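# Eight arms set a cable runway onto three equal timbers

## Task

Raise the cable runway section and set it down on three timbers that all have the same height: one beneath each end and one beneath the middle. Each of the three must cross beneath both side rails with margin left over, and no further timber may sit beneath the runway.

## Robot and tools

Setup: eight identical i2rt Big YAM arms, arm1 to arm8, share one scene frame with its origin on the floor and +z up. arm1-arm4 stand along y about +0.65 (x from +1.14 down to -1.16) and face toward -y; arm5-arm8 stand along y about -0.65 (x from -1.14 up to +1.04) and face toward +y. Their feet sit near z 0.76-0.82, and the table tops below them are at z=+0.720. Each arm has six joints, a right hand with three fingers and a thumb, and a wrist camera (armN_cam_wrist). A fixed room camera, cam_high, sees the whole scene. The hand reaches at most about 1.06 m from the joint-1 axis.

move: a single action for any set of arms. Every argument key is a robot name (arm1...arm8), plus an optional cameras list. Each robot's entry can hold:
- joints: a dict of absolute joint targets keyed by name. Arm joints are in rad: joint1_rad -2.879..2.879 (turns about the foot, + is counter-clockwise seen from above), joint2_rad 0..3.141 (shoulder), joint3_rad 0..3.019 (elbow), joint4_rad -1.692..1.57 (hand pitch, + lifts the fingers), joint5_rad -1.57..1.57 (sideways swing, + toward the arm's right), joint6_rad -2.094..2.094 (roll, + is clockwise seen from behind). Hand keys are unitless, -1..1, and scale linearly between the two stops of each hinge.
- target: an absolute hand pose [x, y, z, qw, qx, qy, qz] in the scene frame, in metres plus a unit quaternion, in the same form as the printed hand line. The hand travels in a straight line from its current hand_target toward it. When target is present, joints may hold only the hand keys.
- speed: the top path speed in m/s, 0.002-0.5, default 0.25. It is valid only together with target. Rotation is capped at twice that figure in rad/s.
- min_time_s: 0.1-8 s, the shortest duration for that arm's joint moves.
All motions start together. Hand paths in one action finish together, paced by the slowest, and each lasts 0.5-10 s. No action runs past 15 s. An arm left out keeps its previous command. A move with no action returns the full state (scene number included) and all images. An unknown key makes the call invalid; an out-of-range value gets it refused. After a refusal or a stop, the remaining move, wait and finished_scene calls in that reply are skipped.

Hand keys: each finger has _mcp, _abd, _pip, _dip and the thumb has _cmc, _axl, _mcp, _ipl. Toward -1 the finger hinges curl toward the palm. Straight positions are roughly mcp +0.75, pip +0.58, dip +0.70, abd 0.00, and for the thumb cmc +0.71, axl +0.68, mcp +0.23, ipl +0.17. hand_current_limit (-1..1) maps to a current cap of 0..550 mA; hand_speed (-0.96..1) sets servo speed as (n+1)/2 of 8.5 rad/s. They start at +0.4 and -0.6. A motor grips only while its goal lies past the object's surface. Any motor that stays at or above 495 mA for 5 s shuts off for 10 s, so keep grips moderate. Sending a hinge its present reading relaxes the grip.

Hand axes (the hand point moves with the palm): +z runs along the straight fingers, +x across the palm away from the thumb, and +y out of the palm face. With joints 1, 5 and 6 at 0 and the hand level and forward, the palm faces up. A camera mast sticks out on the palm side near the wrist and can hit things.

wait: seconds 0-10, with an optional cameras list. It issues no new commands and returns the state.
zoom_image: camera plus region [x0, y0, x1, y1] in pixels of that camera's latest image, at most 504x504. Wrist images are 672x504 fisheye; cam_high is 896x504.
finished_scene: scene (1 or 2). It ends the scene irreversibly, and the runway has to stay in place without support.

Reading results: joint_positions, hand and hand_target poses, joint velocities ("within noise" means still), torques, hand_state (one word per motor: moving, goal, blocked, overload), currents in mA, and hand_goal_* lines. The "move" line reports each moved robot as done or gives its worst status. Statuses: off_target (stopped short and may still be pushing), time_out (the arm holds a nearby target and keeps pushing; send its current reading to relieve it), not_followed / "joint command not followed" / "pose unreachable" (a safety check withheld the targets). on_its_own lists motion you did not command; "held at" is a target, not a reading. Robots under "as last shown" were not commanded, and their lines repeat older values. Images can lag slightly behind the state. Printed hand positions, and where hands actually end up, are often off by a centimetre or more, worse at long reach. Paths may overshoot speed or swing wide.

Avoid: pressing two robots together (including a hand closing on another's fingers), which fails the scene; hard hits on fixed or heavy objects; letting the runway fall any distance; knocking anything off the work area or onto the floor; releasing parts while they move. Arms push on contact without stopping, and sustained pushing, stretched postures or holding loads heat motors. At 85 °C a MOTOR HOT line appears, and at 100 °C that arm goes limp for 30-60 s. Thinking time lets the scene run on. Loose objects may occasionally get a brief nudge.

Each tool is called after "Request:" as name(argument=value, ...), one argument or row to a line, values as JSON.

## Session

Request:
move(
  cameras=["cam_high"],
)

Request:
zoom_image(
  camera="cam_high",
  region=[180, 110, 450, 400],
)

Request:
zoom_image(
  camera="cam_high",
  region=[440, 110, 710, 400],
)

Scene clock: 0.00 s.
Joint torques (N m): no reading
Heat: arm1: hottest joint3_rad 31 °C; arm2: hottest joint3_rad 31 °C; arm3: hottest joint3_rad 32 °C; arm4: hottest joint3_rad 31 °C; arm5: hottest joint3_rad 32 °C; arm6: hottest joint2_rad 33 °C; arm7: hottest joint3_rad 31 °C; arm8: hottest joint3_rad 35 °C.
Joint velocities: within noise
arm1.joint_positions: joint1_rad=+0.104 joint2_rad=+0.648 joint3_rad=+1.439 joint4_rad=-1.356 joint5_rad=-0.002 joint6_rad=+1.116 hand_index_mcp=+0.753 hand_index_abd=+0.000 hand_index_pip=+0.577 hand_index_dip=+0.696 hand_middle_mcp=+0.753 hand_middle_abd=+0.000 hand_middle_pip=+0.577 hand_middle_dip=+0.696 hand_ring_mcp=+0.753 hand_ring_abd=+0.000 hand_ring_pip=+0.577 hand_ring_dip=+0.696 hand_thumb_cmc=+0.714 hand_thumb_axl=+0.677 hand_thumb_mcp=+0.226 hand_thumb_ipl=+0.168 hand_current_limit=+0.400 hand_speed=-0.600
arm1.joint_status: not commanded
arm1.hand_state: goal,goal,goal,goal,goal,goal,goal,goal,goal,goal,goal,goal,goal,goal,goal,goal
arm1.index_mcp_current_ma: 0
arm1.index_abd_current_ma: 0
arm1.index_pip_current_ma: 0
arm1.index_dip_current_ma: 0
arm1.middle_mcp_current_ma: 0
arm1.middle_abd_current_ma: 0
arm1.middle_pip_current_ma: 0
arm1.middle_dip_current_ma: 0
arm1.ring_mcp_current_ma: 0
arm1.ring_abd_current_ma: 0
arm1.ring_pip_current_ma: 0
arm1.ring_dip_current_ma: 0
arm1.thumb_cmc_current_ma: 0
arm1.thumb_axl_current_ma: 0
arm1.thumb_mcp_current_ma: 0
arm1.thumb_ipl_current_ma: 0
arm1.hand_goal_index_mcp: 0.754
arm1.hand_goal_index_abd: 0.000
arm1.hand_goal_index_pip: 0.576
arm1.hand_goal_index_dip: 0.696
arm1.hand_goal_middle_mcp: 0.754
arm1.hand_goal_middle_abd: 0.000
arm1.hand_goal_middle_pip: 0.576
arm1.hand_goal_middle_dip: 0.696
arm1.hand_goal_ring_mcp: 0.754
arm1.hand_goal_ring_abd: 0.000
arm1.hand_goal_ring_pip: 0.576
arm1.hand_goal_ring_dip: 0.696
arm1.hand_goal_thumb_cmc: 0.714
arm1.hand_goal_thumb_axl: 0.678
arm1.hand_goal_thumb_mcp: 0.226
arm1.hand_goal_thumb_ipl: 0.168
arm1.hand: x=+1.0780 y=+0.3906 z=+1.3533 quat_wxyz=(+0.397, +0.764, -0.427, +0.275) (m; scene frame)
arm1.hand_target: x=+1.0777 y=+0.3933 z=+1.3625 quat_wxyz=(+0.404, +0.760, -0.425, +0.280) (m; scene frame)
arm1.hand_status: not commanded
arm2.joint_positions: joint1_rad=-0.112 joint2_rad=+0.574 joint3_rad=+1.352 joint4_rad=-1.165 joint5_rad=+0.113 joint6_rad=+1.048 hand_index_mcp=+0.753 hand_index_abd=+0.000 hand_index_pip=+0.577 hand_index_dip=+0.696 hand_middle_mcp=+0.753 hand_middle_abd=+0.000 hand_middle_pip=+0.577 hand_middle_dip=+0.696 hand_ring_mcp=+0.753 hand_ring_abd=+0.000 hand_ring_pip=+0.577 hand_ring_dip=+0.696 hand_thumb_cmc=+0.714 hand_thumb_axl=+0.677 hand_thumb_mcp=+0.226 hand_thumb_ipl=+0.168 hand_current_limit=+0.400 hand_speed=-0.600
arm2.joint_status: not commanded
arm2.hand_state: goal,goal,goal,goal,goal,goal,goal,goal,goal,goal,goal,goal,goal,goal,goal,goal
arm2.index_mcp_current_ma: 0
arm2.index_abd_current_ma: 0
arm2.index_pip_current_ma: 0
arm2.index_dip_current_ma: 0
arm2.middle_mcp_current_ma: 0
arm2.middle_abd_current_ma: 0
arm2.middle_pip_current_ma: 0
arm2.middle_dip_current_ma: 0
arm2.ring_mcp_current_ma: 0
arm2.ring_abd_current_ma: 0
arm2.ring_pip_current_ma: 0
arm2.ring_dip_current_ma: 0
arm2.thumb_cmc_current_ma: 0
arm2.thumb_axl_current_ma: 0
arm2.thumb_mcp_current_ma: 0
arm2.thumb_ipl_current_ma: 0
arm2.hand_goal_index_mcp: 0.754
arm2.hand_goal_index_abd: 0.000
arm2.hand_goal_index_pip: 0.576
arm2.hand_goal_index_dip: 0.696
arm2.hand_goal_middle_mcp: 0.754
arm2.hand_goal_middle_abd: 0.000
arm2.hand_goal_middle_pip: 0.576
arm2.hand_goal_middle_dip: 0.696
arm2.hand_goal_ring_mcp: 0.754
arm2.hand_goal_ring_abd: 0.000
arm2.hand_goal_ring_pip: 0.576
arm2.hand_goal_ring_dip: 0.696
arm2.hand_goal_thumb_cmc: 0.714
arm2.hand_goal_thumb_axl: 0.678
arm2.hand_goal_thumb_mcp: 0.226
arm2.hand_goal_thumb_ipl: 0.168
arm2.hand: x=+0.2994 y=+0.4196 z=+1.4068 quat_wxyz=(+0.520, +0.667, -0.494, +0.202) (m; scene frame)
arm2.hand_target: x=+0.2999 y=+0.4234 z=+1.4179 quat_wxyz=(+0.529, +0.661, -0.490, +0.207) (m; scene frame)
arm2.hand_status: not commanded
arm3.joint_positions: joint1_rad=-0.022 joint2_rad=+0.646 joint3_rad=+1.439 joint4_rad=-1.369 joint5_rad=+0.060 joint6_rad=+1.127 hand_index_mcp=+0.753 hand_index_abd=+0.000 hand_index_pip=+0.577 hand_index_dip=+0.696 hand_middle_mcp=+0.753 hand_middle_abd=+0.000 hand_middle_pip=+0.577 hand_middle_dip=+0.696 hand_ring_mcp=+0.753 hand_ring_abd=+0.000 hand_ring_pip=+0.577 hand_ring_dip=+0.696 hand_thumb_cmc=+0.714 hand_thumb_axl=+0.677 hand_thumb_mcp=+0.226 hand_thumb_ipl=+0.168 hand_current_limit=+0.400 hand_speed=-0.600
arm3.joint_status: not commanded
arm3.hand_state: goal,goal,goal,goal,goal,goal,goal,goal,goal,goal,goal,goal,goal,goal,goal,goal
arm3.index_mcp_current_ma: 0
arm3.index_abd_current_ma: 0
arm3.index_pip_current_ma: 0
arm3.index_dip_current_ma: 0
arm3.middle_mcp_current_ma: 0
arm3.middle_abd_current_ma: 0
arm3.middle_pip_current_ma: 0
arm3.middle_dip_current_ma: 0
arm3.ring_mcp_current_ma: 0
arm3.ring_abd_current_ma: 0
arm3.ring_pip_current_ma: 0
arm3.ring_dip_current_ma: 0
arm3.thumb_cmc_current_ma: 0
arm3.thumb_axl_current_ma: 0
arm3.thumb_mcp_current_ma: 0
arm3.thumb_ipl_current_ma: 0
arm3.hand_goal_index_mcp: 0.754
arm3.hand_goal_index_abd: 0.000
arm3.hand_goal_index_pip: 0.576
arm3.hand_goal_index_dip: 0.696
arm3.hand_goal_middle_mcp: 0.754
arm3.hand_goal_middle_abd: 0.000
arm3.hand_goal_middle_pip: 0.576
arm3.hand_goal_middle_dip: 0.696
arm3.hand_goal_ring_mcp: 0.754
arm3.hand_goal_ring_abd: 0.000
arm3.hand_goal_ring_pip: 0.576
arm3.hand_goal_ring_dip: 0.696
arm3.hand_goal_thumb_cmc: 0.714
arm3.hand_goal_thumb_axl: 0.678
arm3.hand_goal_thumb_mcp: 0.226
arm3.hand_goal_thumb_ipl: 0.168
arm3.hand: x=-0.5304 y=+0.4131 z=+1.3572 quat_wxyz=(+0.429, +0.723, -0.496, +0.216) (m; scene frame)
arm3.hand_target: x=-0.5301 y=+0.4158 z=+1.3699 quat_wxyz=(+0.440, +0.717, -0.492, +0.223) (m; scene frame)
arm3.hand_status: not commanded
arm4.joint_positions: joint1_rad=+0.272 joint2_rad=+0.624 joint3_rad=+1.436 joint4_rad=-1.355 joint5_rad=-0.002 joint6_rad=+1.174 hand_index_mcp=+0.753 hand_index_abd=+0.000 hand_index_pip=+0.577 hand_index_dip=+0.696 hand_middle_mcp=+0.753 hand_middle_abd=+0.000 hand_middle_pip=+0.577 hand_middle_dip=+0.696 hand_ring_mcp=+0.753 hand_ring_abd=+0.000 hand_ring_pip=+0.577 hand_ring_dip=+0.696 hand_thumb_cmc=+0.714 hand_thumb_axl=+0.677 hand_thumb_mcp=+0.226 hand_thumb_ipl=+0.168 hand_current_limit=+0.400 hand_speed=-0.600
arm4.joint_status: not commanded
arm4.hand_state: goal,goal,goal,goal,goal,goal,goal,goal,goal,goal,goal,goal,goal,goal,goal,goal
arm4.index_mcp_current_ma: 0
arm4.index_abd_current_ma: 0
arm4.index_pip_current_ma: 0
arm4.index_dip_current_ma: 0
arm4.middle_mcp_current_ma: 0
arm4.middle_abd_current_ma: 0
arm4.middle_pip_current_ma: 0
arm4.middle_dip_current_ma: 0
arm4.ring_mcp_current_ma: 0
arm4.ring_abd_current_ma: 0
arm4.ring_pip_current_ma: 0
arm4.ring_dip_current_ma: 0
arm4.thumb_cmc_current_ma: 0
arm4.thumb_axl_current_ma: 0
arm4.thumb_mcp_current_ma: 0
arm4.thumb_ipl_current_ma: 0
arm4.hand_goal_index_mcp: 0.754
arm4.hand_goal_index_abd: 0.000
arm4.hand_goal_index_pip: 0.576
arm4.hand_goal_index_dip: 0.696
arm4.hand_goal_middle_mcp: 0.754
arm4.hand_goal_middle_abd: 0.000
arm4.hand_goal_middle_pip: 0.576
arm4.hand_goal_middle_dip: 0.696
arm4.hand_goal_ring_mcp: 0.754
arm4.hand_goal_ring_abd: 0.000
arm4.hand_goal_ring_pip: 0.576
arm4.hand_goal_ring_dip: 0.696
arm4.hand_goal_thumb_cmc: 0.714
arm4.hand_goal_thumb_axl: 0.678
arm4.hand_goal_thumb_mcp: 0.226
arm4.hand_goal_thumb_ipl: 0.168
arm4.hand: x=-1.1899 y=+0.4095 z=+1.3690 quat_wxyz=(+0.370, +0.778, -0.390, +0.326) (m; scene frame)
arm4.hand_target: x=-1.1908 y=+0.4125 z=+1.3831 quat_wxyz=(+0.381, +0.770, -0.387, +0.335) (m; scene frame)
arm4.hand_status: not commanded
arm5.joint_positions: joint1_rad=-0.421 joint2_rad=+0.627 joint3_rad=+1.360 joint4_rad=-1.326 joint5_rad=-0.111 joint6_rad=+1.119 hand_index_mcp=+0.753 hand_index_abd=+0.000 hand_index_pip=+0.577 hand_index_dip=+0.696 hand_middle_mcp=+0.753 hand_middle_abd=+0.000 hand_middle_pip=+0.577 hand_middle_dip=+0.696 hand_ring_mcp=+0.753 hand_ring_abd=+0.000 hand_ring_pip=+0.577 hand_ring_dip=+0.696 hand_thumb_cmc=+0.714 hand_thumb_axl=+0.677 hand_thumb_mcp=+0.226 hand_thumb_ipl=+0.168 hand_current_limit=+0.400 hand_speed=-0.600
arm5.joint_status: not commanded
arm5.hand_state: goal,goal,goal,goal,goal,goal,goal,goal,goal,goal,goal,goal,goal,goal,goal,goal
arm5.index_mcp_current_ma: 0
arm5.index_abd_current_ma: 0
arm5.index_pip_current_ma: 0
arm5.index_dip_current_ma: 0
arm5.middle_mcp_current_ma: 0
arm5.middle_abd_current_ma: 0
arm5.middle_pip_current_ma: 0
arm5.middle_dip_current_ma: 0
arm5.ring_mcp_current_ma: 0
arm5.ring_abd_current_ma: 0
arm5.ring_pip_current_ma: 0
arm5.ring_dip_current_ma: 0
arm5.thumb_cmc_current_ma: 0
arm5.thumb_axl_current_ma: 0
arm5.thumb_mcp_current_ma: 0
arm5.thumb_ipl_current_ma: 0
arm5.hand_goal_index_mcp: 0.754
arm5.hand_goal_index_abd: 0.000
arm5.hand_goal_index_pip: 0.576
arm5.hand_goal_index_dip: 0.696
arm5.hand_goal_middle_mcp: 0.754
arm5.hand_goal_middle_abd: 0.000
arm5.hand_goal_middle_pip: 0.576
arm5.hand_goal_middle_dip: 0.696
arm5.hand_goal_ring_mcp: 0.754
arm5.hand_goal_ring_abd: 0.000
arm5.hand_goal_ring_pip: 0.576
arm5.hand_goal_ring_dip: 0.696
arm5.hand_goal_thumb_cmc: 0.714
arm5.hand_goal_thumb_axl: 0.678
arm5.hand_goal_thumb_mcp: 0.226
arm5.hand_goal_thumb_ipl: 0.168
arm5.hand: x=-0.9773 y=-0.4473 z=+1.3375 quat_wxyz=(-0.209, +0.592, +0.652, +0.425) (m; scene frame)
arm5.hand_target: x=-0.9782 y=-0.4495 z=+1.3484 quat_wxyz=(-0.212, +0.588, +0.648, +0.435) (m; scene frame)
arm5.hand_status: not commanded
arm6.joint_positions: joint1_rad=+0.404 joint2_rad=+0.521 joint3_rad=+1.345 joint4_rad=-1.277 joint5_rad=-0.090 joint6_rad=+1.157 hand_index_mcp=+0.753 hand_index_abd=+0.000 hand_index_pip=+0.577 hand_index_dip=+0.696 hand_middle_mcp=+0.753 hand_middle_abd=+0.000 hand_middle_pip=+0.577 hand_middle_dip=+0.696 hand_ring_mcp=+0.753 hand_ring_abd=+0.000 hand_ring_pip=+0.577 hand_ring_dip=+0.696 hand_thumb_cmc=+0.714 hand_thumb_axl=+0.677 hand_thumb_mcp=+0.226 hand_thumb_ipl=+0.168 hand_current_limit=+0.400 hand_speed=-0.600
arm6.joint_status: not commanded
arm6.hand_state: goal,goal,goal,goal,goal,goal,goal,goal,goal,goal,goal,goal,goal,goal,goal,goal
arm6.index_mcp_current_ma: 0
arm6.index_abd_current_ma: 0
arm6.index_pip_current_ma: 0
arm6.index_dip_current_ma: 0
arm6.middle_mcp_current_ma: 0
arm6.middle_abd_current_ma: 0
arm6.middle_pip_current_ma: 0
arm6.middle_dip_current_ma: 0
arm6.ring_mcp_current_ma: 0
arm6.ring_abd_current_ma: 0
arm6.ring_pip_current_ma: 0
arm6.ring_dip_current_ma: 0
arm6.thumb_cmc_current_ma: 0
arm6.thumb_axl_current_ma: 0
arm6.thumb_mcp_current_ma: 0
arm6.thumb_ipl_current_ma: 0
arm6.hand_goal_index_mcp: 0.754
arm6.hand_goal_index_abd: 0.000
arm6.hand_goal_index_pip: 0.576
arm6.hand_goal_index_dip: 0.696
arm6.hand_goal_middle_mcp: 0.754
arm6.hand_goal_middle_abd: 0.000
arm6.hand_goal_middle_pip: 0.576
arm6.hand_goal_middle_dip: 0.696
arm6.hand_goal_ring_mcp: 0.754
arm6.hand_goal_ring_abd: 0.000
arm6.hand_goal_ring_pip: 0.576
arm6.hand_goal_ring_dip: 0.696
arm6.hand_goal_thumb_cmc: 0.714
arm6.hand_goal_thumb_axl: 0.678
arm6.hand_goal_thumb_mcp: 0.226
arm6.hand_goal_thumb_ipl: 0.168
arm6.hand: x=-0.3998 y=-0.4202 z=+1.3322 quat_wxyz=(-0.400, +0.287, +0.797, +0.350) (m; scene frame)
arm6.hand_target: x=-0.3984 y=-0.4234 z=+1.3418 quat_wxyz=(-0.406, +0.285, +0.792, +0.357) (m; scene frame)
arm6.hand_status: not commanded
arm7.joint_positions: joint1_rad=-0.463 joint2_rad=+0.619 joint3_rad=+1.379 joint4_rad=-1.213 joint5_rad=-0.096 joint6_rad=+1.042 hand_index_mcp=+0.753 hand_index_abd=+0.000 hand_index_pip=+0.577 hand_index_dip=+0.696 hand_middle_mcp=+0.753 hand_middle_abd=+0.000 hand_middle_pip=+0.577 hand_middle_dip=+0.696 hand_ring_mcp=+0.753 hand_ring_abd=+0.000 hand_ring_pip=+0.577 hand_ring_dip=+0.696 hand_thumb_cmc=+0.714 hand_thumb_axl=+0.677 hand_thumb_mcp=+0.226 hand_thumb_ipl=+0.168 hand_current_limit=+0.400 hand_speed=-0.600
arm7.joint_status: not commanded
arm7.hand_state: goal,goal,goal,goal,goal,goal,goal,goal,goal,goal,goal,goal,goal,goal,goal,goal
arm7.index_mcp_current_ma: 0
arm7.index_abd_current_ma: 0
arm7.index_pip_current_ma: 0
arm7.index_dip_current_ma: 0
arm7.middle_mcp_current_ma: 0
arm7.middle_abd_current_ma: 0
arm7.middle_pip_current_ma: 0
arm7.middle_dip_current_ma: 0
arm7.ring_mcp_current_ma: 0
arm7.ring_abd_current_ma: 0
arm7.ring_pip_current_ma: 0
arm7.ring_dip_current_ma: 0
arm7.thumb_cmc_current_ma: 0
arm7.thumb_axl_current_ma: 0
arm7.thumb_mcp_current_ma: 0
arm7.thumb_ipl_current_ma: 0
arm7.hand_goal_index_mcp: 0.754
arm7.hand_goal_index_abd: 0.000
arm7.hand_goal_index_pip: 0.576
arm7.hand_goal_index_dip: 0.696
arm7.hand_goal_middle_mcp: 0.754
arm7.hand_goal_middle_abd: 0.000
arm7.hand_goal_middle_pip: 0.576
arm7.hand_goal_middle_dip: 0.696
arm7.hand_goal_ring_mcp: 0.754
arm7.hand_goal_ring_abd: 0.000
arm7.hand_goal_ring_pip: 0.576
arm7.hand_goal_ring_dip: 0.696
arm7.hand_goal_thumb_cmc: 0.714
arm7.hand_goal_thumb_axl: 0.678
arm7.hand_goal_thumb_mcp: 0.226
arm7.hand_goal_thumb_ipl: 0.168
arm7.hand: x=+0.6036 y=-0.4423 z=+1.3586 quat_wxyz=(-0.173, +0.573, +0.625, +0.501) (m; scene frame)
arm7.hand_target: x=+0.6018 y=-0.4451 z=+1.3719 quat_wxyz=(-0.176, +0.567, +0.620, +0.513) (m; scene frame)
arm7.hand_status: not commanded
arm8.joint_positions: joint1_rad=-0.172 joint2_rad=+0.646 joint3_rad=+1.437 joint4_rad=-1.229 joint5_rad=-0.006 joint6_rad=+1.034 hand_index_mcp=+0.753 hand_index_abd=+0.000 hand_index_pip=+0.577 hand_index_dip=+0.696 hand_middle_mcp=+0.753 hand_middle_abd=+0.000 hand_middle_pip=+0.577 hand_middle_dip=+0.696 hand_ring_mcp=+0.753 hand_ring_abd=+0.000 hand_ring_pip=+0.577 hand_ring_dip=+0.696 hand_thumb_cmc=+0.714 hand_thumb_axl=+0.677 hand_thumb_mcp=+0.226 hand_thumb_ipl=+0.168 hand_current_limit=+0.400 hand_speed=-0.600
arm8.joint_status: not commanded
arm8.hand_state: goal,goal,goal,goal,goal,goal,goal,goal,goal,goal,goal,goal,goal,goal,goal,goal
arm8.index_mcp_current_ma: 0
arm8.index_abd_current_ma: 0
arm8.index_pip_current_ma: 0
arm8.index_dip_current_ma: 0
arm8.middle_mcp_current_ma: 0
arm8.middle_abd_current_ma: 0
arm8.middle_pip_current_ma: 0
arm8.middle_dip_current_ma: 0
arm8.ring_mcp_current_ma: 0
arm8.ring_abd_current_ma: 0
arm8.ring_pip_current_ma: 0
arm8.ring_dip_current_ma: 0
arm8.thumb_cmc_current_ma: 0
arm8.thumb_axl_current_ma: 0
arm8.thumb_mcp_current_ma: 0
arm8.thumb_ipl_current_ma: 0
arm8.hand_goal_index_mcp: 0.754
arm8.hand_goal_index_abd: 0.000
arm8.hand_goal_index_pip: 0.576
arm8.hand_goal_index_dip: 0.696
arm8.hand_goal_middle_mcp: 0.754
arm8.hand_goal_middle_abd: 0.000
arm8.hand_goal_middle_pip: 0.576
arm8.hand_goal_middle_dip: 0.696
arm8.hand_goal_ring_mcp: 0.754
arm8.hand_goal_ring_abd: 0.000
arm8.hand_goal_ring_pip: 0.576
arm8.hand_goal_ring_dip: 0.696
arm8.hand_goal_thumb_cmc: 0.714
arm8.hand_goal_thumb_axl: 0.678
arm8.hand_goal_thumb_mcp: 0.226
arm8.hand_goal_thumb_ipl: 0.168
arm8.hand: x=+1.1730 y=-0.4042 z=+1.3615 quat_wxyz=(-0.225, +0.482, +0.695, +0.485) (m; scene frame)
arm8.hand_target: x=+1.1722 y=-0.4086 z=+1.3780 quat_wxyz=(-0.232, +0.476, +0.687, +0.499) (m; scene frame)
arm8.hand_status: not commanded
pictures: cam_high

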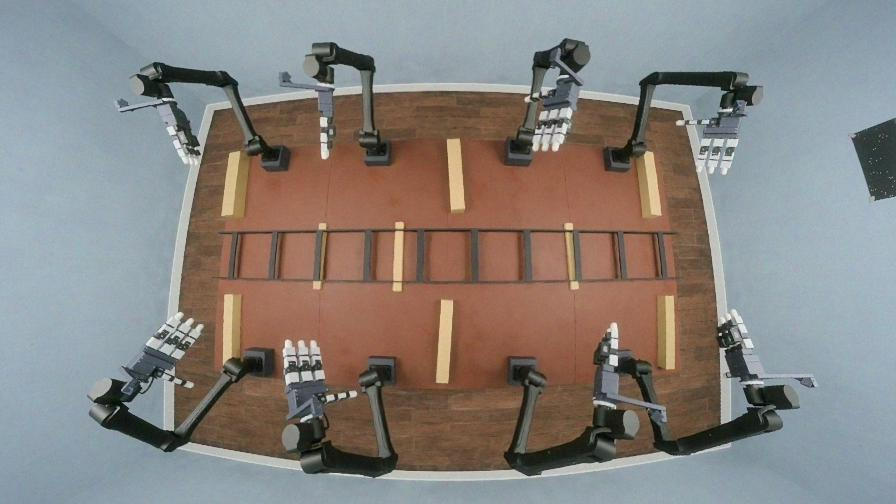

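Scaled by 1.738 from the camera's 896x504 image, which has a finer 1280x720 frame.

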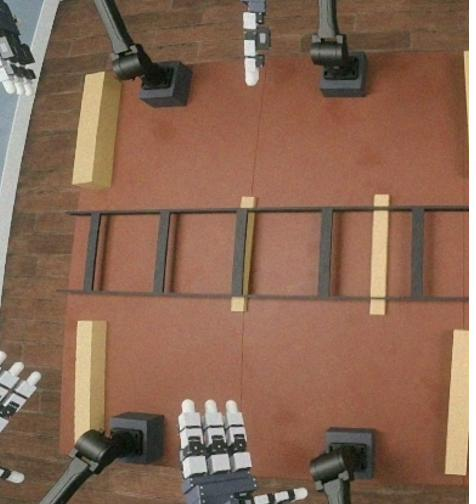

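Scaled by 1.738 from the camera's 896x504 image, which has a finer 1280x720 frame.

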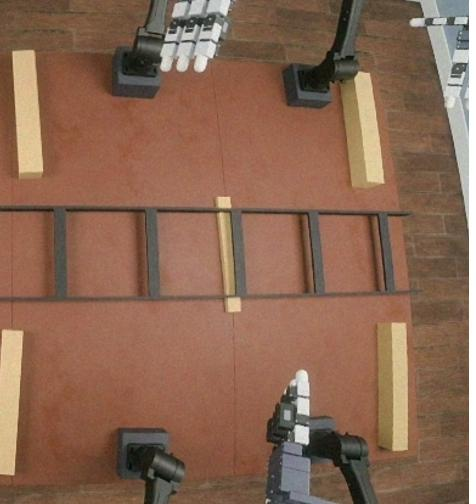

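Request:
zoom_image(
  camera="cam_high",
  region=[200, 140, 270, 230],
)

Request:
zoom_image(
  camera="cam_high",
  region=[200, 285, 270, 375],
)

Request:
zoom_image(
  camera="cam_high",
  region=[615, 140, 685, 230],
)

Request:
zoom_image(
  camera="cam_high",
  region=[625, 285, 695, 375],
)

Request:
zoom_image(
  camera="cam_high",
  region=[420, 130, 490, 220],
)

Request:
zoom_image(
  camera="cam_high",
  region=[410, 295, 480, 385],
)

Scaled by 5.600 from the camera's 896x504 image, which has a finer 1280x720 frame.

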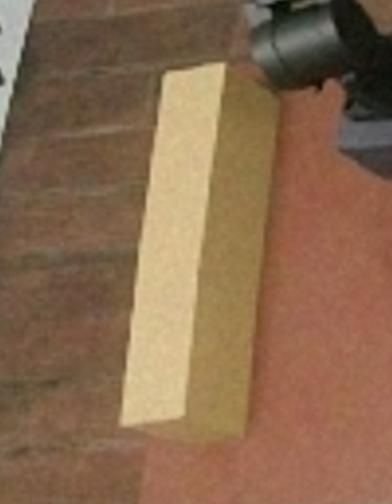

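Scaled by 5.600 from the camera's 896x504 image, which has a finer 1280x720 frame.

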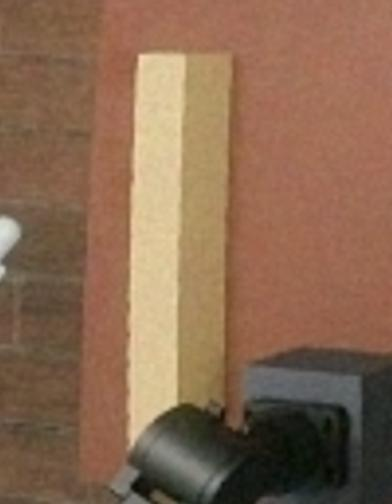

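Scaled by 5.600 from the camera's 896x504 image, which has a finer 1280x720 frame.

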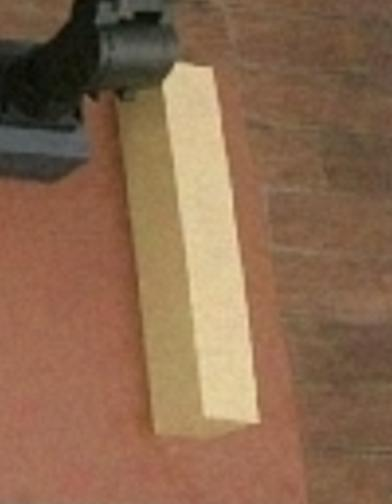

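Scaled by 5.600 from the camera's 896x504 image, which has a finer 1280x720 frame.

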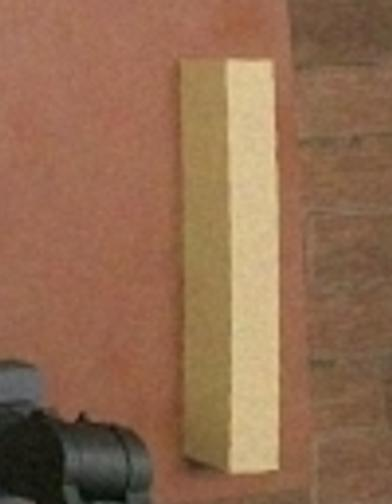

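Scaled by 5.600 from the camera's 896x504 image, which has a finer 1280x720 frame.

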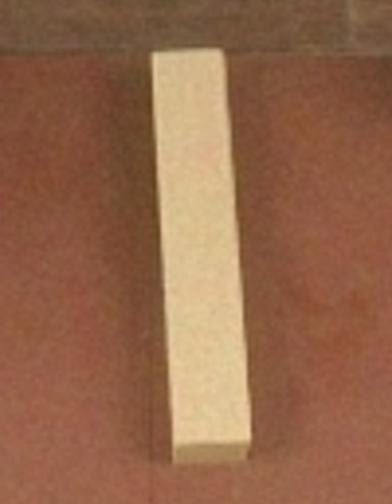

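Scaled by 5.600 from the camera's 896x504 image, which has a finer 1280x720 frame.

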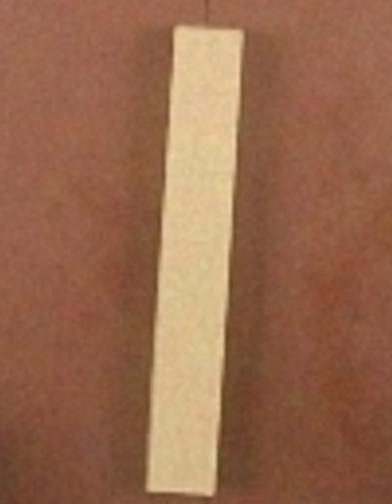

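Request:
move(
  arm1={"joints":{"joint1_rad":0.49,"joint2_rad":1.25,"joint3_rad":1.1,"joint4_rad":-1.42,"joint5_rad":0,"joint6_rad":0.49},"min_time_s":2.5},
  arm2={"joints":{"joint1_rad":-0.81,"joint2_rad":1.35,"joint3_rad":1.2,"joint4_rad":-1.42,"joint5_rad":0,"joint6_rad":-0.81},"min_time_s":2.5},
  arm3={"joints":{"joint1_rad":0.22,"joint2_rad":1.25,"joint3_rad":1.1,"joint4_rad":-1.42,"joint5_rad":0,"joint6_rad":0.22,"hand_current_limit":0.78},"min_time_s":2.5},
  arm4={"joints":{"joint1_rad":-0.68,"joint2_rad":1.25,"joint3_rad":1.1,"joint4_rad":-1.42,"joint5_rad":0,"joint6_rad":-0.68,"hand_current_limit":0.78},"min_time_s":2.5},
  arm5={"joints":{"joint1_rad":0.54,"joint2_rad":1.25,"joint3_rad":1.1,"joint4_rad":-1.42,"joint5_rad":0,"joint6_rad":0.54},"min_time_s":2.5},
  arm6={"joints":{"joint1_rad":-0.9,"joint2_rad":1.25,"joint3_rad":1.1,"joint4_rad":-1.42,"joint5_rad":0,"joint6_rad":-0.9},"min_time_s":2.5},
  arm7={"joints":{"joint1_rad":-0.39,"joint2_rad":1.25,"joint3_rad":1.2,"joint4_rad":-1.5,"joint5_rad":0,"joint6_rad":1.13,"hand_index_mcp":0.754,"hand_index_pip":-0.68,"hand_index_dip":0.70,"hand_middle_mcp":0.754,"hand_middle_pip":-0.68,"hand_middle_dip":0.70,"hand_ring_mcp":0.754,"hand_ring_pip":-0.68,"hand_ring_dip":0.70,"hand_current_limit":0.78},"min_time_s":2.5},
  arm8={"joints":{"joint1_rad":-0.86,"joint2_rad":1.25,"joint3_rad":1.1,"joint4_rad":-1.42,"joint5_rad":0,"joint6_rad":-0.86},"min_time_s":2.5},
  cameras=["cam_high"],
)

Scene clock: 41.77 s.
Joint torques (N m): arm1=[-0.56 -9.05 9.61 -0.73 0.11 -0.12] | arm2=[0.5 -10.17 7.57 0.29 -0.13 -0.16] | arm3=[2.08 -9.76 9.31 -0.02 -0.05 -0.11] | arm4=[1.14 -9 8.31 0.32 0.16 -0.19] | arm5=[0.15 -9.76 8.83 -0.08 0.25 -0.04] | arm6=[-1.14 -7.71 7.45 0.27 0.03 -0.16] | arm7=[0.73 -8.47 7.8 -0.03 0.26 0.13] | arm8=[-1.9 -7.3 9.35 0.14 -0.04 -0.08]
Heat: arm1: hottest joint3_rad 34 °C; arm2: hottest joint3_rad 36 °C; arm3: hottest joint3_rad 36 °C; arm4: hottest joint3_rad 35 °C; arm5: hottest joint3_rad 36 °C; arm6: hottest joint2_rad 33 °C; arm7: hottest joint3_rad 34 °C; arm8: hottest joint3_rad 38 °C.
move: arm1 done; arm2 done; arm3 done; arm4 done; arm5 done; arm6 done; arm7 done; arm8 done
Joint velocities: within noise
arm1.joint_positions: joint1_rad=+0.485 joint2_rad=+1.242 joint3_rad=+1.101 joint4_rad=-1.408 joint5_rad=-0.002 joint6_rad=+0.498 hand_index_mcp=+0.755 hand_index_abd=+0.000 hand_index_pip=+0.577 hand_index_dip=+0.696 hand_middle_mcp=+0.755 hand_middle_abd=+0.000 hand_middle_pip=+0.577 hand_middle_dip=+0.696 hand_ring_mcp=+0.755 hand_ring_abd=+0.000 hand_ring_pip=+0.577 hand_ring_dip=+0.696 hand_thumb_cmc=+0.715 hand_thumb_axl=+0.677 hand_thumb_mcp=+0.223 hand_thumb_ipl=+0.168 hand_current_limit=+0.400 hand_speed=-0.600
arm1.joint_status: all done
arm1.hand_state: goal,goal,goal,goal,goal,goal,goal,goal,goal,goal,goal,goal,goal,goal,goal,goal
arm1.index_mcp_current_ma: 2
arm1.index_abd_current_ma: 1
arm1.index_pip_current_ma: 2
arm1.index_dip_current_ma: 0
arm1.middle_mcp_current_ma: 2
arm1.middle_abd_current_ma: 1
arm1.middle_pip_current_ma: 2
arm1.middle_dip_current_ma: 0
arm1.ring_mcp_current_ma: 2
arm1.ring_abd_current_ma: 1
arm1.ring_pip_current_ma: 2
arm1.ring_dip_current_ma: 0
arm1.thumb_cmc_current_ma: 4
arm1.thumb_axl_current_ma: -2
arm1.thumb_mcp_current_ma: -9
arm1.thumb_ipl_current_ma: -1
arm1.hand_goal_index_mcp: 0.754
arm1.hand_goal_index_abd: 0.000
arm1.hand_goal_index_pip: 0.576
arm1.hand_goal_index_dip: 0.696
arm1.hand_goal_middle_mcp: 0.754
arm1.hand_goal_middle_abd: 0.000
arm1.hand_goal_middle_pip: 0.576
arm1.hand_goal_middle_dip: 0.696
arm1.hand_goal_ring_mcp: 0.754
arm1.hand_goal_ring_abd: 0.000
arm1.hand_goal_ring_pip: 0.576
arm1.hand_goal_ring_dip: 0.696
arm1.hand_goal_thumb_cmc: 0.714
arm1.hand_goal_thumb_axl: 0.678
arm1.hand_goal_thumb_mcp: 0.226
arm1.hand_goal_thumb_ipl: 0.168
arm1.hand: x=+1.2746 y=+0.2514 z=+0.9980 quat_wxyz=(+0.010, +1.000, -0.011, +0.005) (m; scene frame)
arm1.hand_target: x=+1.2757 y=+0.2539 z=+0.9939 quat_wxyz=(+0.002, +1.000, -0.004, -0.001) (m; scene frame)
arm1.hand_status: not commanded
arm2.joint_positions: joint1_rad=-0.810 joint2_rad=+1.343 joint3_rad=+1.195 joint4_rad=-1.412 joint5_rad=+0.002 joint6_rad=-0.800 hand_index_mcp=+0.755 hand_index_abd=+0.000 hand_index_pip=+0.577 hand_index_dip=+0.696 hand_middle_mcp=+0.755 hand_middle_abd=+0.000 hand_middle_pip=+0.577 hand_middle_dip=+0.696 hand_ring_mcp=+0.755 hand_ring_abd=+0.000 hand_ring_pip=+0.577 hand_ring_dip=+0.696 hand_thumb_cmc=+0.716 hand_thumb_axl=+0.677 hand_thumb_mcp=+0.224 hand_thumb_ipl=+0.168 hand_current_limit=+0.400 hand_speed=-0.600
arm2.joint_status: all done
arm2.hand_state: goal,goal,goal,goal,goal,goal,goal,goal,goal,goal,goal,goal,goal,goal,goal,goal
arm2.index_mcp_current_ma: 1
arm2.index_abd_current_ma: 0
arm2.index_pip_current_ma: 1
arm2.index_dip_current_ma: 0
arm2.middle_mcp_current_ma: 1
arm2.middle_abd_current_ma: 0
arm2.middle_pip_current_ma: 1
arm2.middle_dip_current_ma: 0
arm2.ring_mcp_current_ma: 1
arm2.ring_abd_current_ma: 0
arm2.ring_pip_current_ma: 1
arm2.ring_dip_current_ma: 0
arm2.thumb_cmc_current_ma: 2
arm2.thumb_axl_current_ma: -1
arm2.thumb_mcp_current_ma: -4
arm2.thumb_ipl_current_ma: 0
arm2.hand_goal_index_mcp: 0.754
arm2.hand_goal_index_abd: 0.000
arm2.hand_goal_index_pip: 0.576
arm2.hand_goal_index_dip: 0.696
arm2.hand_goal_middle_mcp: 0.754
arm2.hand_goal_middle_abd: 0.000
arm2.hand_goal_middle_pip: 0.576
arm2.hand_goal_middle_dip: 0.696
arm2.hand_goal_ring_mcp: 0.754
arm2.hand_goal_ring_abd: 0.000
arm2.hand_goal_ring_pip: 0.576
arm2.hand_goal_ring_dip: 0.696
arm2.hand_goal_thumb_cmc: 0.714
arm2.hand_goal_thumb_axl: 0.678
arm2.hand_goal_thumb_mcp: 0.226
arm2.hand_goal_thumb_ipl: 0.168
arm2.hand: x=+0.1267 y=+0.3056 z=+1.0243 quat_wxyz=(+0.002, +1.000, -0.022, -0.002) (m; scene frame)
arm2.hand_target: x=+0.1276 y=+0.3049 z=+1.0232 quat_wxyz=(+0.000, +1.000, -0.017, +0.002) (m; scene frame)
arm2.hand_status: not commanded
arm3.joint_positions: joint1_rad=+0.209 joint2_rad=+1.254 joint3_rad=+1.097 joint4_rad=-1.414 joint5_rad=+0.003 joint6_rad=+0.231 hand_index_mcp=+0.755 hand_index_abd=+0.000 hand_index_pip=+0.577 hand_index_dip=+0.696 hand_middle_mcp=+0.755 hand_middle_abd=+0.000 hand_middle_pip=+0.577 hand_middle_dip=+0.696 hand_ring_mcp=+0.755 hand_ring_abd=+0.000 hand_ring_pip=+0.577 hand_ring_dip=+0.696 hand_thumb_cmc=+0.716 hand_thumb_axl=+0.677 hand_thumb_mcp=+0.224 hand_thumb_ipl=+0.168 hand_current_limit=+0.780 hand_speed=-0.600
arm3.joint_status: all done
arm3.hand_state: goal,goal,goal,goal,goal,goal,goal,goal,goal,goal,goal,goal,goal,goal,goal,goal
arm3.index_mcp_current_ma: 1
arm3.index_abd_current_ma: 0
arm3.index_pip_current_ma: 0
arm3.index_dip_current_ma: 0
arm3.middle_mcp_current_ma: 0
arm3.middle_abd_current_ma: 0
arm3.middle_pip_current_ma: 0
arm3.middle_dip_current_ma: 0
arm3.ring_mcp_current_ma: 1
arm3.ring_abd_current_ma: 0
arm3.ring_pip_current_ma: 0
arm3.ring_dip_current_ma: 0
arm3.thumb_cmc_current_ma: 1
arm3.thumb_axl_current_ma: 0
arm3.thumb_mcp_current_ma: -2
arm3.thumb_ipl_current_ma: 0
arm3.hand_goal_index_mcp: 0.754
arm3.hand_goal_index_abd: 0.000
arm3.hand_goal_index_pip: 0.576
arm3.hand_goal_index_dip: 0.696
arm3.hand_goal_middle_mcp: 0.754
arm3.hand_goal_middle_abd: 0.000
arm3.hand_goal_middle_pip: 0.576
arm3.hand_goal_middle_dip: 0.696
arm3.hand_goal_ring_mcp: 0.754
arm3.hand_goal_ring_abd: 0.000
arm3.hand_goal_ring_pip: 0.576
arm3.hand_goal_ring_dip: 0.696
arm3.hand_goal_thumb_cmc: 0.714
arm3.hand_goal_thumb_axl: 0.678
arm3.hand_goal_thumb_mcp: 0.226
arm3.hand_goal_thumb_ipl: 0.168
arm3.hand: x=-0.3937 y=+0.2222 z=+0.9936 quat_wxyz=(+0.002, +1.000, -0.027, -0.010) (m; scene frame)
arm3.hand_target: x=-0.3877 y=+0.2233 z=+0.9959 quat_wxyz=(+0.003, +1.000, -0.015, -0.008) (m; scene frame)
arm3.hand_status: not commanded
arm4.joint_positions: joint1_rad=-0.677 joint2_rad=+1.250 joint3_rad=+1.093 joint4_rad=-1.413 joint5_rad=-0.001 joint6_rad=-0.667 hand_index_mcp=+0.755 hand_index_abd=+0.000 hand_index_pip=+0.577 hand_index_dip=+0.696 hand_middle_mcp=+0.755 hand_middle_abd=+0.001 hand_middle_pip=+0.577 hand_middle_dip=+0.696 hand_ring_mcp=+0.755 hand_ring_abd=+0.001 hand_ring_pip=+0.577 hand_ring_dip=+0.696 hand_thumb_cmc=+0.717 hand_thumb_axl=+0.677 hand_thumb_mcp=+0.223 hand_thumb_ipl=+0.168 hand_current_limit=+0.780 hand_speed=-0.600
arm4.joint_status: all done
arm4.hand_state: goal,goal,goal,goal,goal,goal,goal,goal,goal,goal,goal,goal,goal,goal,goal,goal
arm4.index_mcp_current_ma: 3
arm4.index_abd_current_ma: 1
arm4.index_pip_current_ma: 2
arm4.index_dip_current_ma: 0
arm4.middle_mcp_current_ma: 3
arm4.middle_abd_current_ma: 1
arm4.middle_pip_current_ma: 2
arm4.middle_dip_current_ma: 0
arm4.ring_mcp_current_ma: 3
arm4.ring_abd_current_ma: 1
arm4.ring_pip_current_ma: 2
arm4.ring_dip_current_ma: 0
arm4.thumb_cmc_current_ma: 9
arm4.thumb_axl_current_ma: -3
arm4.thumb_mcp_current_ma: -13
arm4.thumb_ipl_current_ma: -1
arm4.hand_goal_index_mcp: 0.754
arm4.hand_goal_index_abd: 0.000
arm4.hand_goal_index_pip: 0.576
arm4.hand_goal_index_dip: 0.696
arm4.hand_goal_middle_mcp: 0.754
arm4.hand_goal_middle_abd: 0.000
arm4.hand_goal_middle_pip: 0.576
arm4.hand_goal_middle_dip: 0.696
arm4.hand_goal_ring_mcp: 0.754
arm4.hand_goal_ring_abd: 0.000
arm4.hand_goal_ring_pip: 0.576
arm4.hand_goal_ring_dip: 0.696
arm4.hand_goal_thumb_cmc: 0.714
arm4.hand_goal_thumb_axl: 0.678
arm4.hand_goal_thumb_mcp: 0.226
arm4.hand_goal_thumb_ipl: 0.168
arm4.hand: x=-1.4069 y=+0.3117 z=+1.0049 quat_wxyz=(+0.001, +1.000, -0.017, +0.005) (m; scene frame)
arm4.hand_target: x=-1.4071 y=+0.3119 z=+1.0073 quat_wxyz=(+0.001, +1.000, -0.012, +0.005) (m; scene frame)
arm4.hand_status: not commanded
arm5.joint_positions: joint1_rad=+0.540 joint2_rad=+1.245 joint3_rad=+1.104 joint4_rad=-1.409 joint5_rad=-0.003 joint6_rad=+0.552 hand_index_mcp=+0.754 hand_index_abd=+0.001 hand_index_pip=+0.577 hand_index_dip=+0.696 hand_middle_mcp=+0.754 hand_middle_abd=+0.000 hand_middle_pip=+0.577 hand_middle_dip=+0.696 hand_ring_mcp=+0.754 hand_ring_abd=+0.001 hand_ring_pip=+0.577 hand_ring_dip=+0.696 hand_thumb_cmc=+0.715 hand_thumb_axl=+0.677 hand_thumb_mcp=+0.223 hand_thumb_ipl=+0.168 hand_current_limit=+0.400 hand_speed=-0.600
arm5.joint_status: all done
arm5.hand_state: goal,goal,goal,goal,goal,goal,goal,goal,goal,goal,goal,goal,goal,goal,goal,goal
arm5.index_mcp_current_ma: 0
arm5.index_abd_current_ma: 0
arm5.index_pip_current_ma: 0
arm5.index_dip_current_ma: 0
arm5.middle_mcp_current_ma: 0
arm5.middle_abd_current_ma: 0
arm5.middle_pip_current_ma: 0
arm5.middle_dip_current_ma: 0
arm5.ring_mcp_current_ma: 0
arm5.ring_abd_current_ma: 0
arm5.ring_pip_current_ma: 0
arm5.ring_dip_current_ma: 0
arm5.thumb_cmc_current_ma: 1
arm5.thumb_axl_current_ma: 0
arm5.thumb_mcp_current_ma: -3
arm5.thumb_ipl_current_ma: 0
arm5.hand_goal_index_mcp: 0.754
arm5.hand_goal_index_abd: 0.000
arm5.hand_goal_index_pip: 0.576
arm5.hand_goal_index_dip: 0.696
arm5.hand_goal_middle_mcp: 0.754
arm5.hand_goal_middle_abd: 0.000
arm5.hand_goal_middle_pip: 0.576
arm5.hand_goal_middle_dip: 0.696
arm5.hand_goal_ring_mcp: 0.754
arm5.hand_goal_ring_abd: 0.000
arm5.hand_goal_ring_pip: 0.576
arm5.hand_goal_ring_dip: 0.696
arm5.hand_goal_thumb_cmc: 0.714
arm5.hand_goal_thumb_axl: 0.678
arm5.hand_goal_thumb_mcp: 0.226
arm5.hand_goal_thumb_ipl: 0.168
arm5.hand: x=-1.3013 y=-0.2751 z=+1.0145 quat_wxyz=(-0.006, +0.002, +1.000, +0.010) (m; scene frame)
arm5.hand_target: x=-1.2998 y=-0.2775 z=+1.0104 quat_wxyz=(+0.000, -0.003, +1.000, +0.002) (m; scene frame)
arm5.hand_status: not commanded
arm6.joint_positions: joint1_rad=-0.896 joint2_rad=+1.242 joint3_rad=+1.105 joint4_rad=-1.412 joint5_rad=+0.000 joint6_rad=-0.887 hand_index_mcp=+0.755 hand_index_abd=+0.001 hand_index_pip=+0.577 hand_index_dip=+0.696 hand_middle_mcp=+0.756 hand_middle_abd=+0.001 hand_middle_pip=+0.577 hand_middle_dip=+0.696 hand_ring_mcp=+0.755 hand_ring_abd=+0.001 hand_ring_pip=+0.577 hand_ring_dip=+0.696 hand_thumb_cmc=+0.717 hand_thumb_axl=+0.677 hand_thumb_mcp=+0.224 hand_thumb_ipl=+0.168 hand_current_limit=+0.400 hand_speed=-0.600
arm6.joint_status: all done
arm6.hand_state: goal,goal,goal,goal,goal,goal,goal,goal,goal,goal,goal,goal,goal,goal,goal,goal
arm6.index_mcp_current_ma: 2
arm6.index_abd_current_ma: 1
arm6.index_pip_current_ma: 1
arm6.index_dip_current_ma: 0
arm6.middle_mcp_current_ma: 2
arm6.middle_abd_current_ma: 1
arm6.middle_pip_current_ma: 1
arm6.middle_dip_current_ma: 0
arm6.ring_mcp_current_ma: 2
arm6.ring_abd_current_ma: 1
arm6.ring_pip_current_ma: 1
arm6.ring_dip_current_ma: 0
arm6.thumb_cmc_current_ma: 4
arm6.thumb_axl_current_ma: -1
arm6.thumb_mcp_current_ma: -5
arm6.thumb_ipl_current_ma: 0
arm6.hand_goal_index_mcp: 0.754
arm6.hand_goal_index_abd: 0.000
arm6.hand_goal_index_pip: 0.576
arm6.hand_goal_index_dip: 0.696
arm6.hand_goal_middle_mcp: 0.754
arm6.hand_goal_middle_abd: 0.000
arm6.hand_goal_middle_pip: 0.576
arm6.hand_goal_middle_dip: 0.696
arm6.hand_goal_ring_mcp: 0.754
arm6.hand_goal_ring_abd: 0.000
arm6.hand_goal_ring_pip: 0.576
arm6.hand_goal_ring_dip: 0.696
arm6.hand_goal_thumb_cmc: 0.714
arm6.hand_goal_thumb_axl: 0.678
arm6.hand_goal_thumb_mcp: 0.226
arm6.hand_goal_thumb_ipl: 0.168
arm6.hand: x=-0.0829 y=-0.3488 z=+0.9871 quat_wxyz=(+0.010, +0.002, +1.000, +0.008) (m; scene frame)
arm6.hand_target: x=-0.0849 y=-0.3514 z=+0.9810 quat_wxyz=(+0.002, -0.002, +1.000, +0.001) (m; scene frame)
arm6.hand_status: not commanded
arm7.joint_positions: joint1_rad=-0.399 joint2_rad=+1.249 joint3_rad=+1.195 joint4_rad=-1.490 joint5_rad=-0.004 joint6_rad=+1.119 hand_index_mcp=+0.755 hand_index_abd=+0.000 hand_index_pip=-0.673 hand_index_dip=+0.698 hand_middle_mcp=+0.756 hand_middle_abd=+0.000 hand_middle_pip=-0.673 hand_middle_dip=+0.697 hand_ring_mcp=+0.755 hand_ring_abd=+0.001 hand_ring_pip=-0.672 hand_ring_dip=+0.697 hand_thumb_cmc=+0.715 hand_thumb_axl=+0.677 hand_thumb_mcp=+0.224 hand_thumb_ipl=+0.168 hand_current_limit=+0.780 hand_speed=-0.600
arm7.joint_status: all done
arm7.hand_state: goal,goal,goal,goal,goal,goal,goal,goal,goal,goal,goal,goal,goal,goal,goal,goal
arm7.index_mcp_current_ma: 2
arm7.index_abd_current_ma: 1
arm7.index_pip_current_ma: 17
arm7.index_dip_current_ma: -4
arm7.middle_mcp_current_ma: 3
arm7.middle_abd_current_ma: 1
arm7.middle_pip_current_ma: 16
arm7.middle_dip_current_ma: -5
arm7.ring_mcp_current_ma: 3
arm7.ring_abd_current_ma: 1
arm7.ring_pip_current_ma: 19
arm7.ring_dip_current_ma: -5
arm7.thumb_cmc_current_ma: 2
arm7.thumb_axl_current_ma: -1
arm7.thumb_mcp_current_ma: -6
arm7.thumb_ipl_current_ma: -1
arm7.hand_goal_index_mcp: 0.754
arm7.hand_goal_index_abd: 0.000
arm7.hand_goal_index_pip: -0.680
arm7.hand_goal_index_dip: 0.700
arm7.hand_goal_middle_mcp: 0.754
arm7.hand_goal_middle_abd: 0.000
arm7.hand_goal_middle_pip: -0.680
arm7.hand_goal_middle_dip: 0.700
arm7.hand_goal_ring_mcp: 0.754
arm7.hand_goal_ring_abd: 0.000
arm7.hand_goal_ring_pip: -0.680
arm7.hand_goal_ring_dip: 0.700
arm7.hand_goal_thumb_cmc: 0.714
arm7.hand_goal_thumb_axl: 0.678
arm7.hand_goal_thumb_mcp: 0.226
arm7.hand_goal_thumb_ipl: 0.168
arm7.hand: x=+0.6540 y=-0.3485 z=+1.0236 quat_wxyz=(+0.000, +0.705, +0.709, +0.013) (m; scene frame)
arm7.hand_target: x=+0.6512 y=-0.3485 z=+1.0253 quat_wxyz=(+0.003, +0.706, +0.708, +0.011) (m; scene frame)
arm7.hand_status: not commanded
arm8.joint_positions: joint1_rad=-0.854 joint2_rad=+1.256 joint3_rad=+1.103 joint4_rad=-1.414 joint5_rad=+0.000 joint6_rad=-0.848 hand_index_mcp=+0.755 hand_index_abd=+0.000 hand_index_pip=+0.577 hand_index_dip=+0.696 hand_middle_mcp=+0.755 hand_middle_abd=+0.000 hand_middle_pip=+0.577 hand_middle_dip=+0.696 hand_ring_mcp=+0.755 hand_ring_abd=+0.000 hand_ring_pip=+0.577 hand_ring_dip=+0.696 hand_thumb_cmc=+0.716 hand_thumb_axl=+0.677 hand_thumb_mcp=+0.223 hand_thumb_ipl=+0.168 hand_current_limit=+0.400 hand_speed=-0.600
arm8.joint_status: all done
arm8.hand_state: goal,goal,goal,goal,goal,goal,goal,goal,goal,goal,goal,goal,goal,goal,goal,goal
arm8.index_mcp_current_ma: 2
arm8.index_abd_current_ma: 0
arm8.index_pip_current_ma: 1
arm8.index_dip_current_ma: 0
arm8.middle_mcp_current_ma: 2
arm8.middle_abd_current_ma: 0
arm8.middle_pip_current_ma: 1
arm8.middle_dip_current_ma: 0
arm8.ring_mcp_current_ma: 2
arm8.ring_abd_current_ma: 0
arm8.ring_pip_current_ma: 1
arm8.ring_dip_current_ma: 0
arm8.thumb_cmc_current_ma: 4
arm8.thumb_axl_current_ma: -1
arm8.thumb_mcp_current_ma: -7
arm8.thumb_ipl_current_ma: 0
arm8.hand_goal_index_mcp: 0.754
arm8.hand_goal_index_abd: 0.000
arm8.hand_goal_index_pip: 0.576
arm8.hand_goal_index_dip: 0.696
arm8.hand_goal_middle_mcp: 0.754
arm8.hand_goal_middle_abd: 0.000
arm8.hand_goal_middle_pip: 0.576
arm8.hand_goal_middle_dip: 0.696
arm8.hand_goal_ring_mcp: 0.754
arm8.hand_goal_ring_abd: 0.000
arm8.hand_goal_ring_pip: 0.576
arm8.hand_goal_ring_dip: 0.696
arm8.hand_goal_thumb_cmc: 0.714
arm8.hand_goal_thumb_axl: 0.678
arm8.hand_goal_thumb_mcp: 0.226
arm8.hand_goal_thumb_ipl: 0.168
arm8.hand: x=+1.3291 y=-0.3398 z=+0.9656 quat_wxyz=(-0.001, +0.007, +1.000, -0.001) (m; scene frame)
arm8.hand_target: x=+1.3277 y=-0.3430 z=+0.9665 quat_wxyz=(-0.002, +0.004, +1.000, -0.002) (m; scene frame)
arm8.hand_status: not commanded
pictures: cam_high

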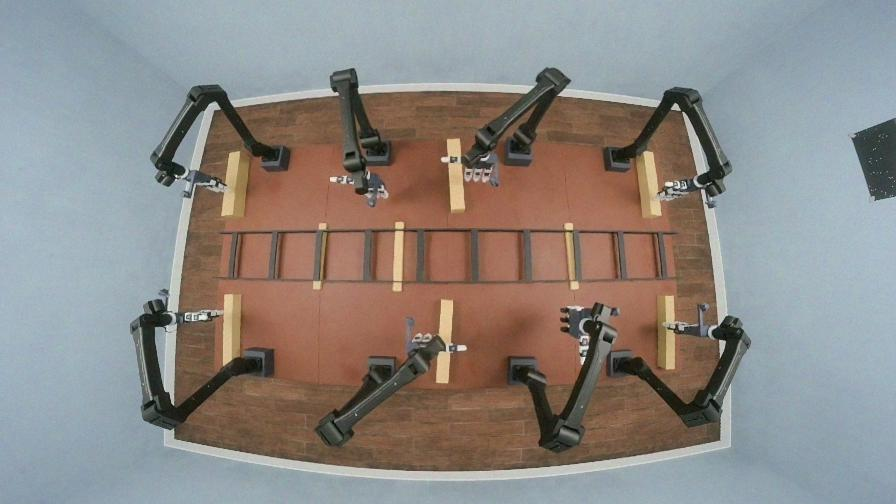

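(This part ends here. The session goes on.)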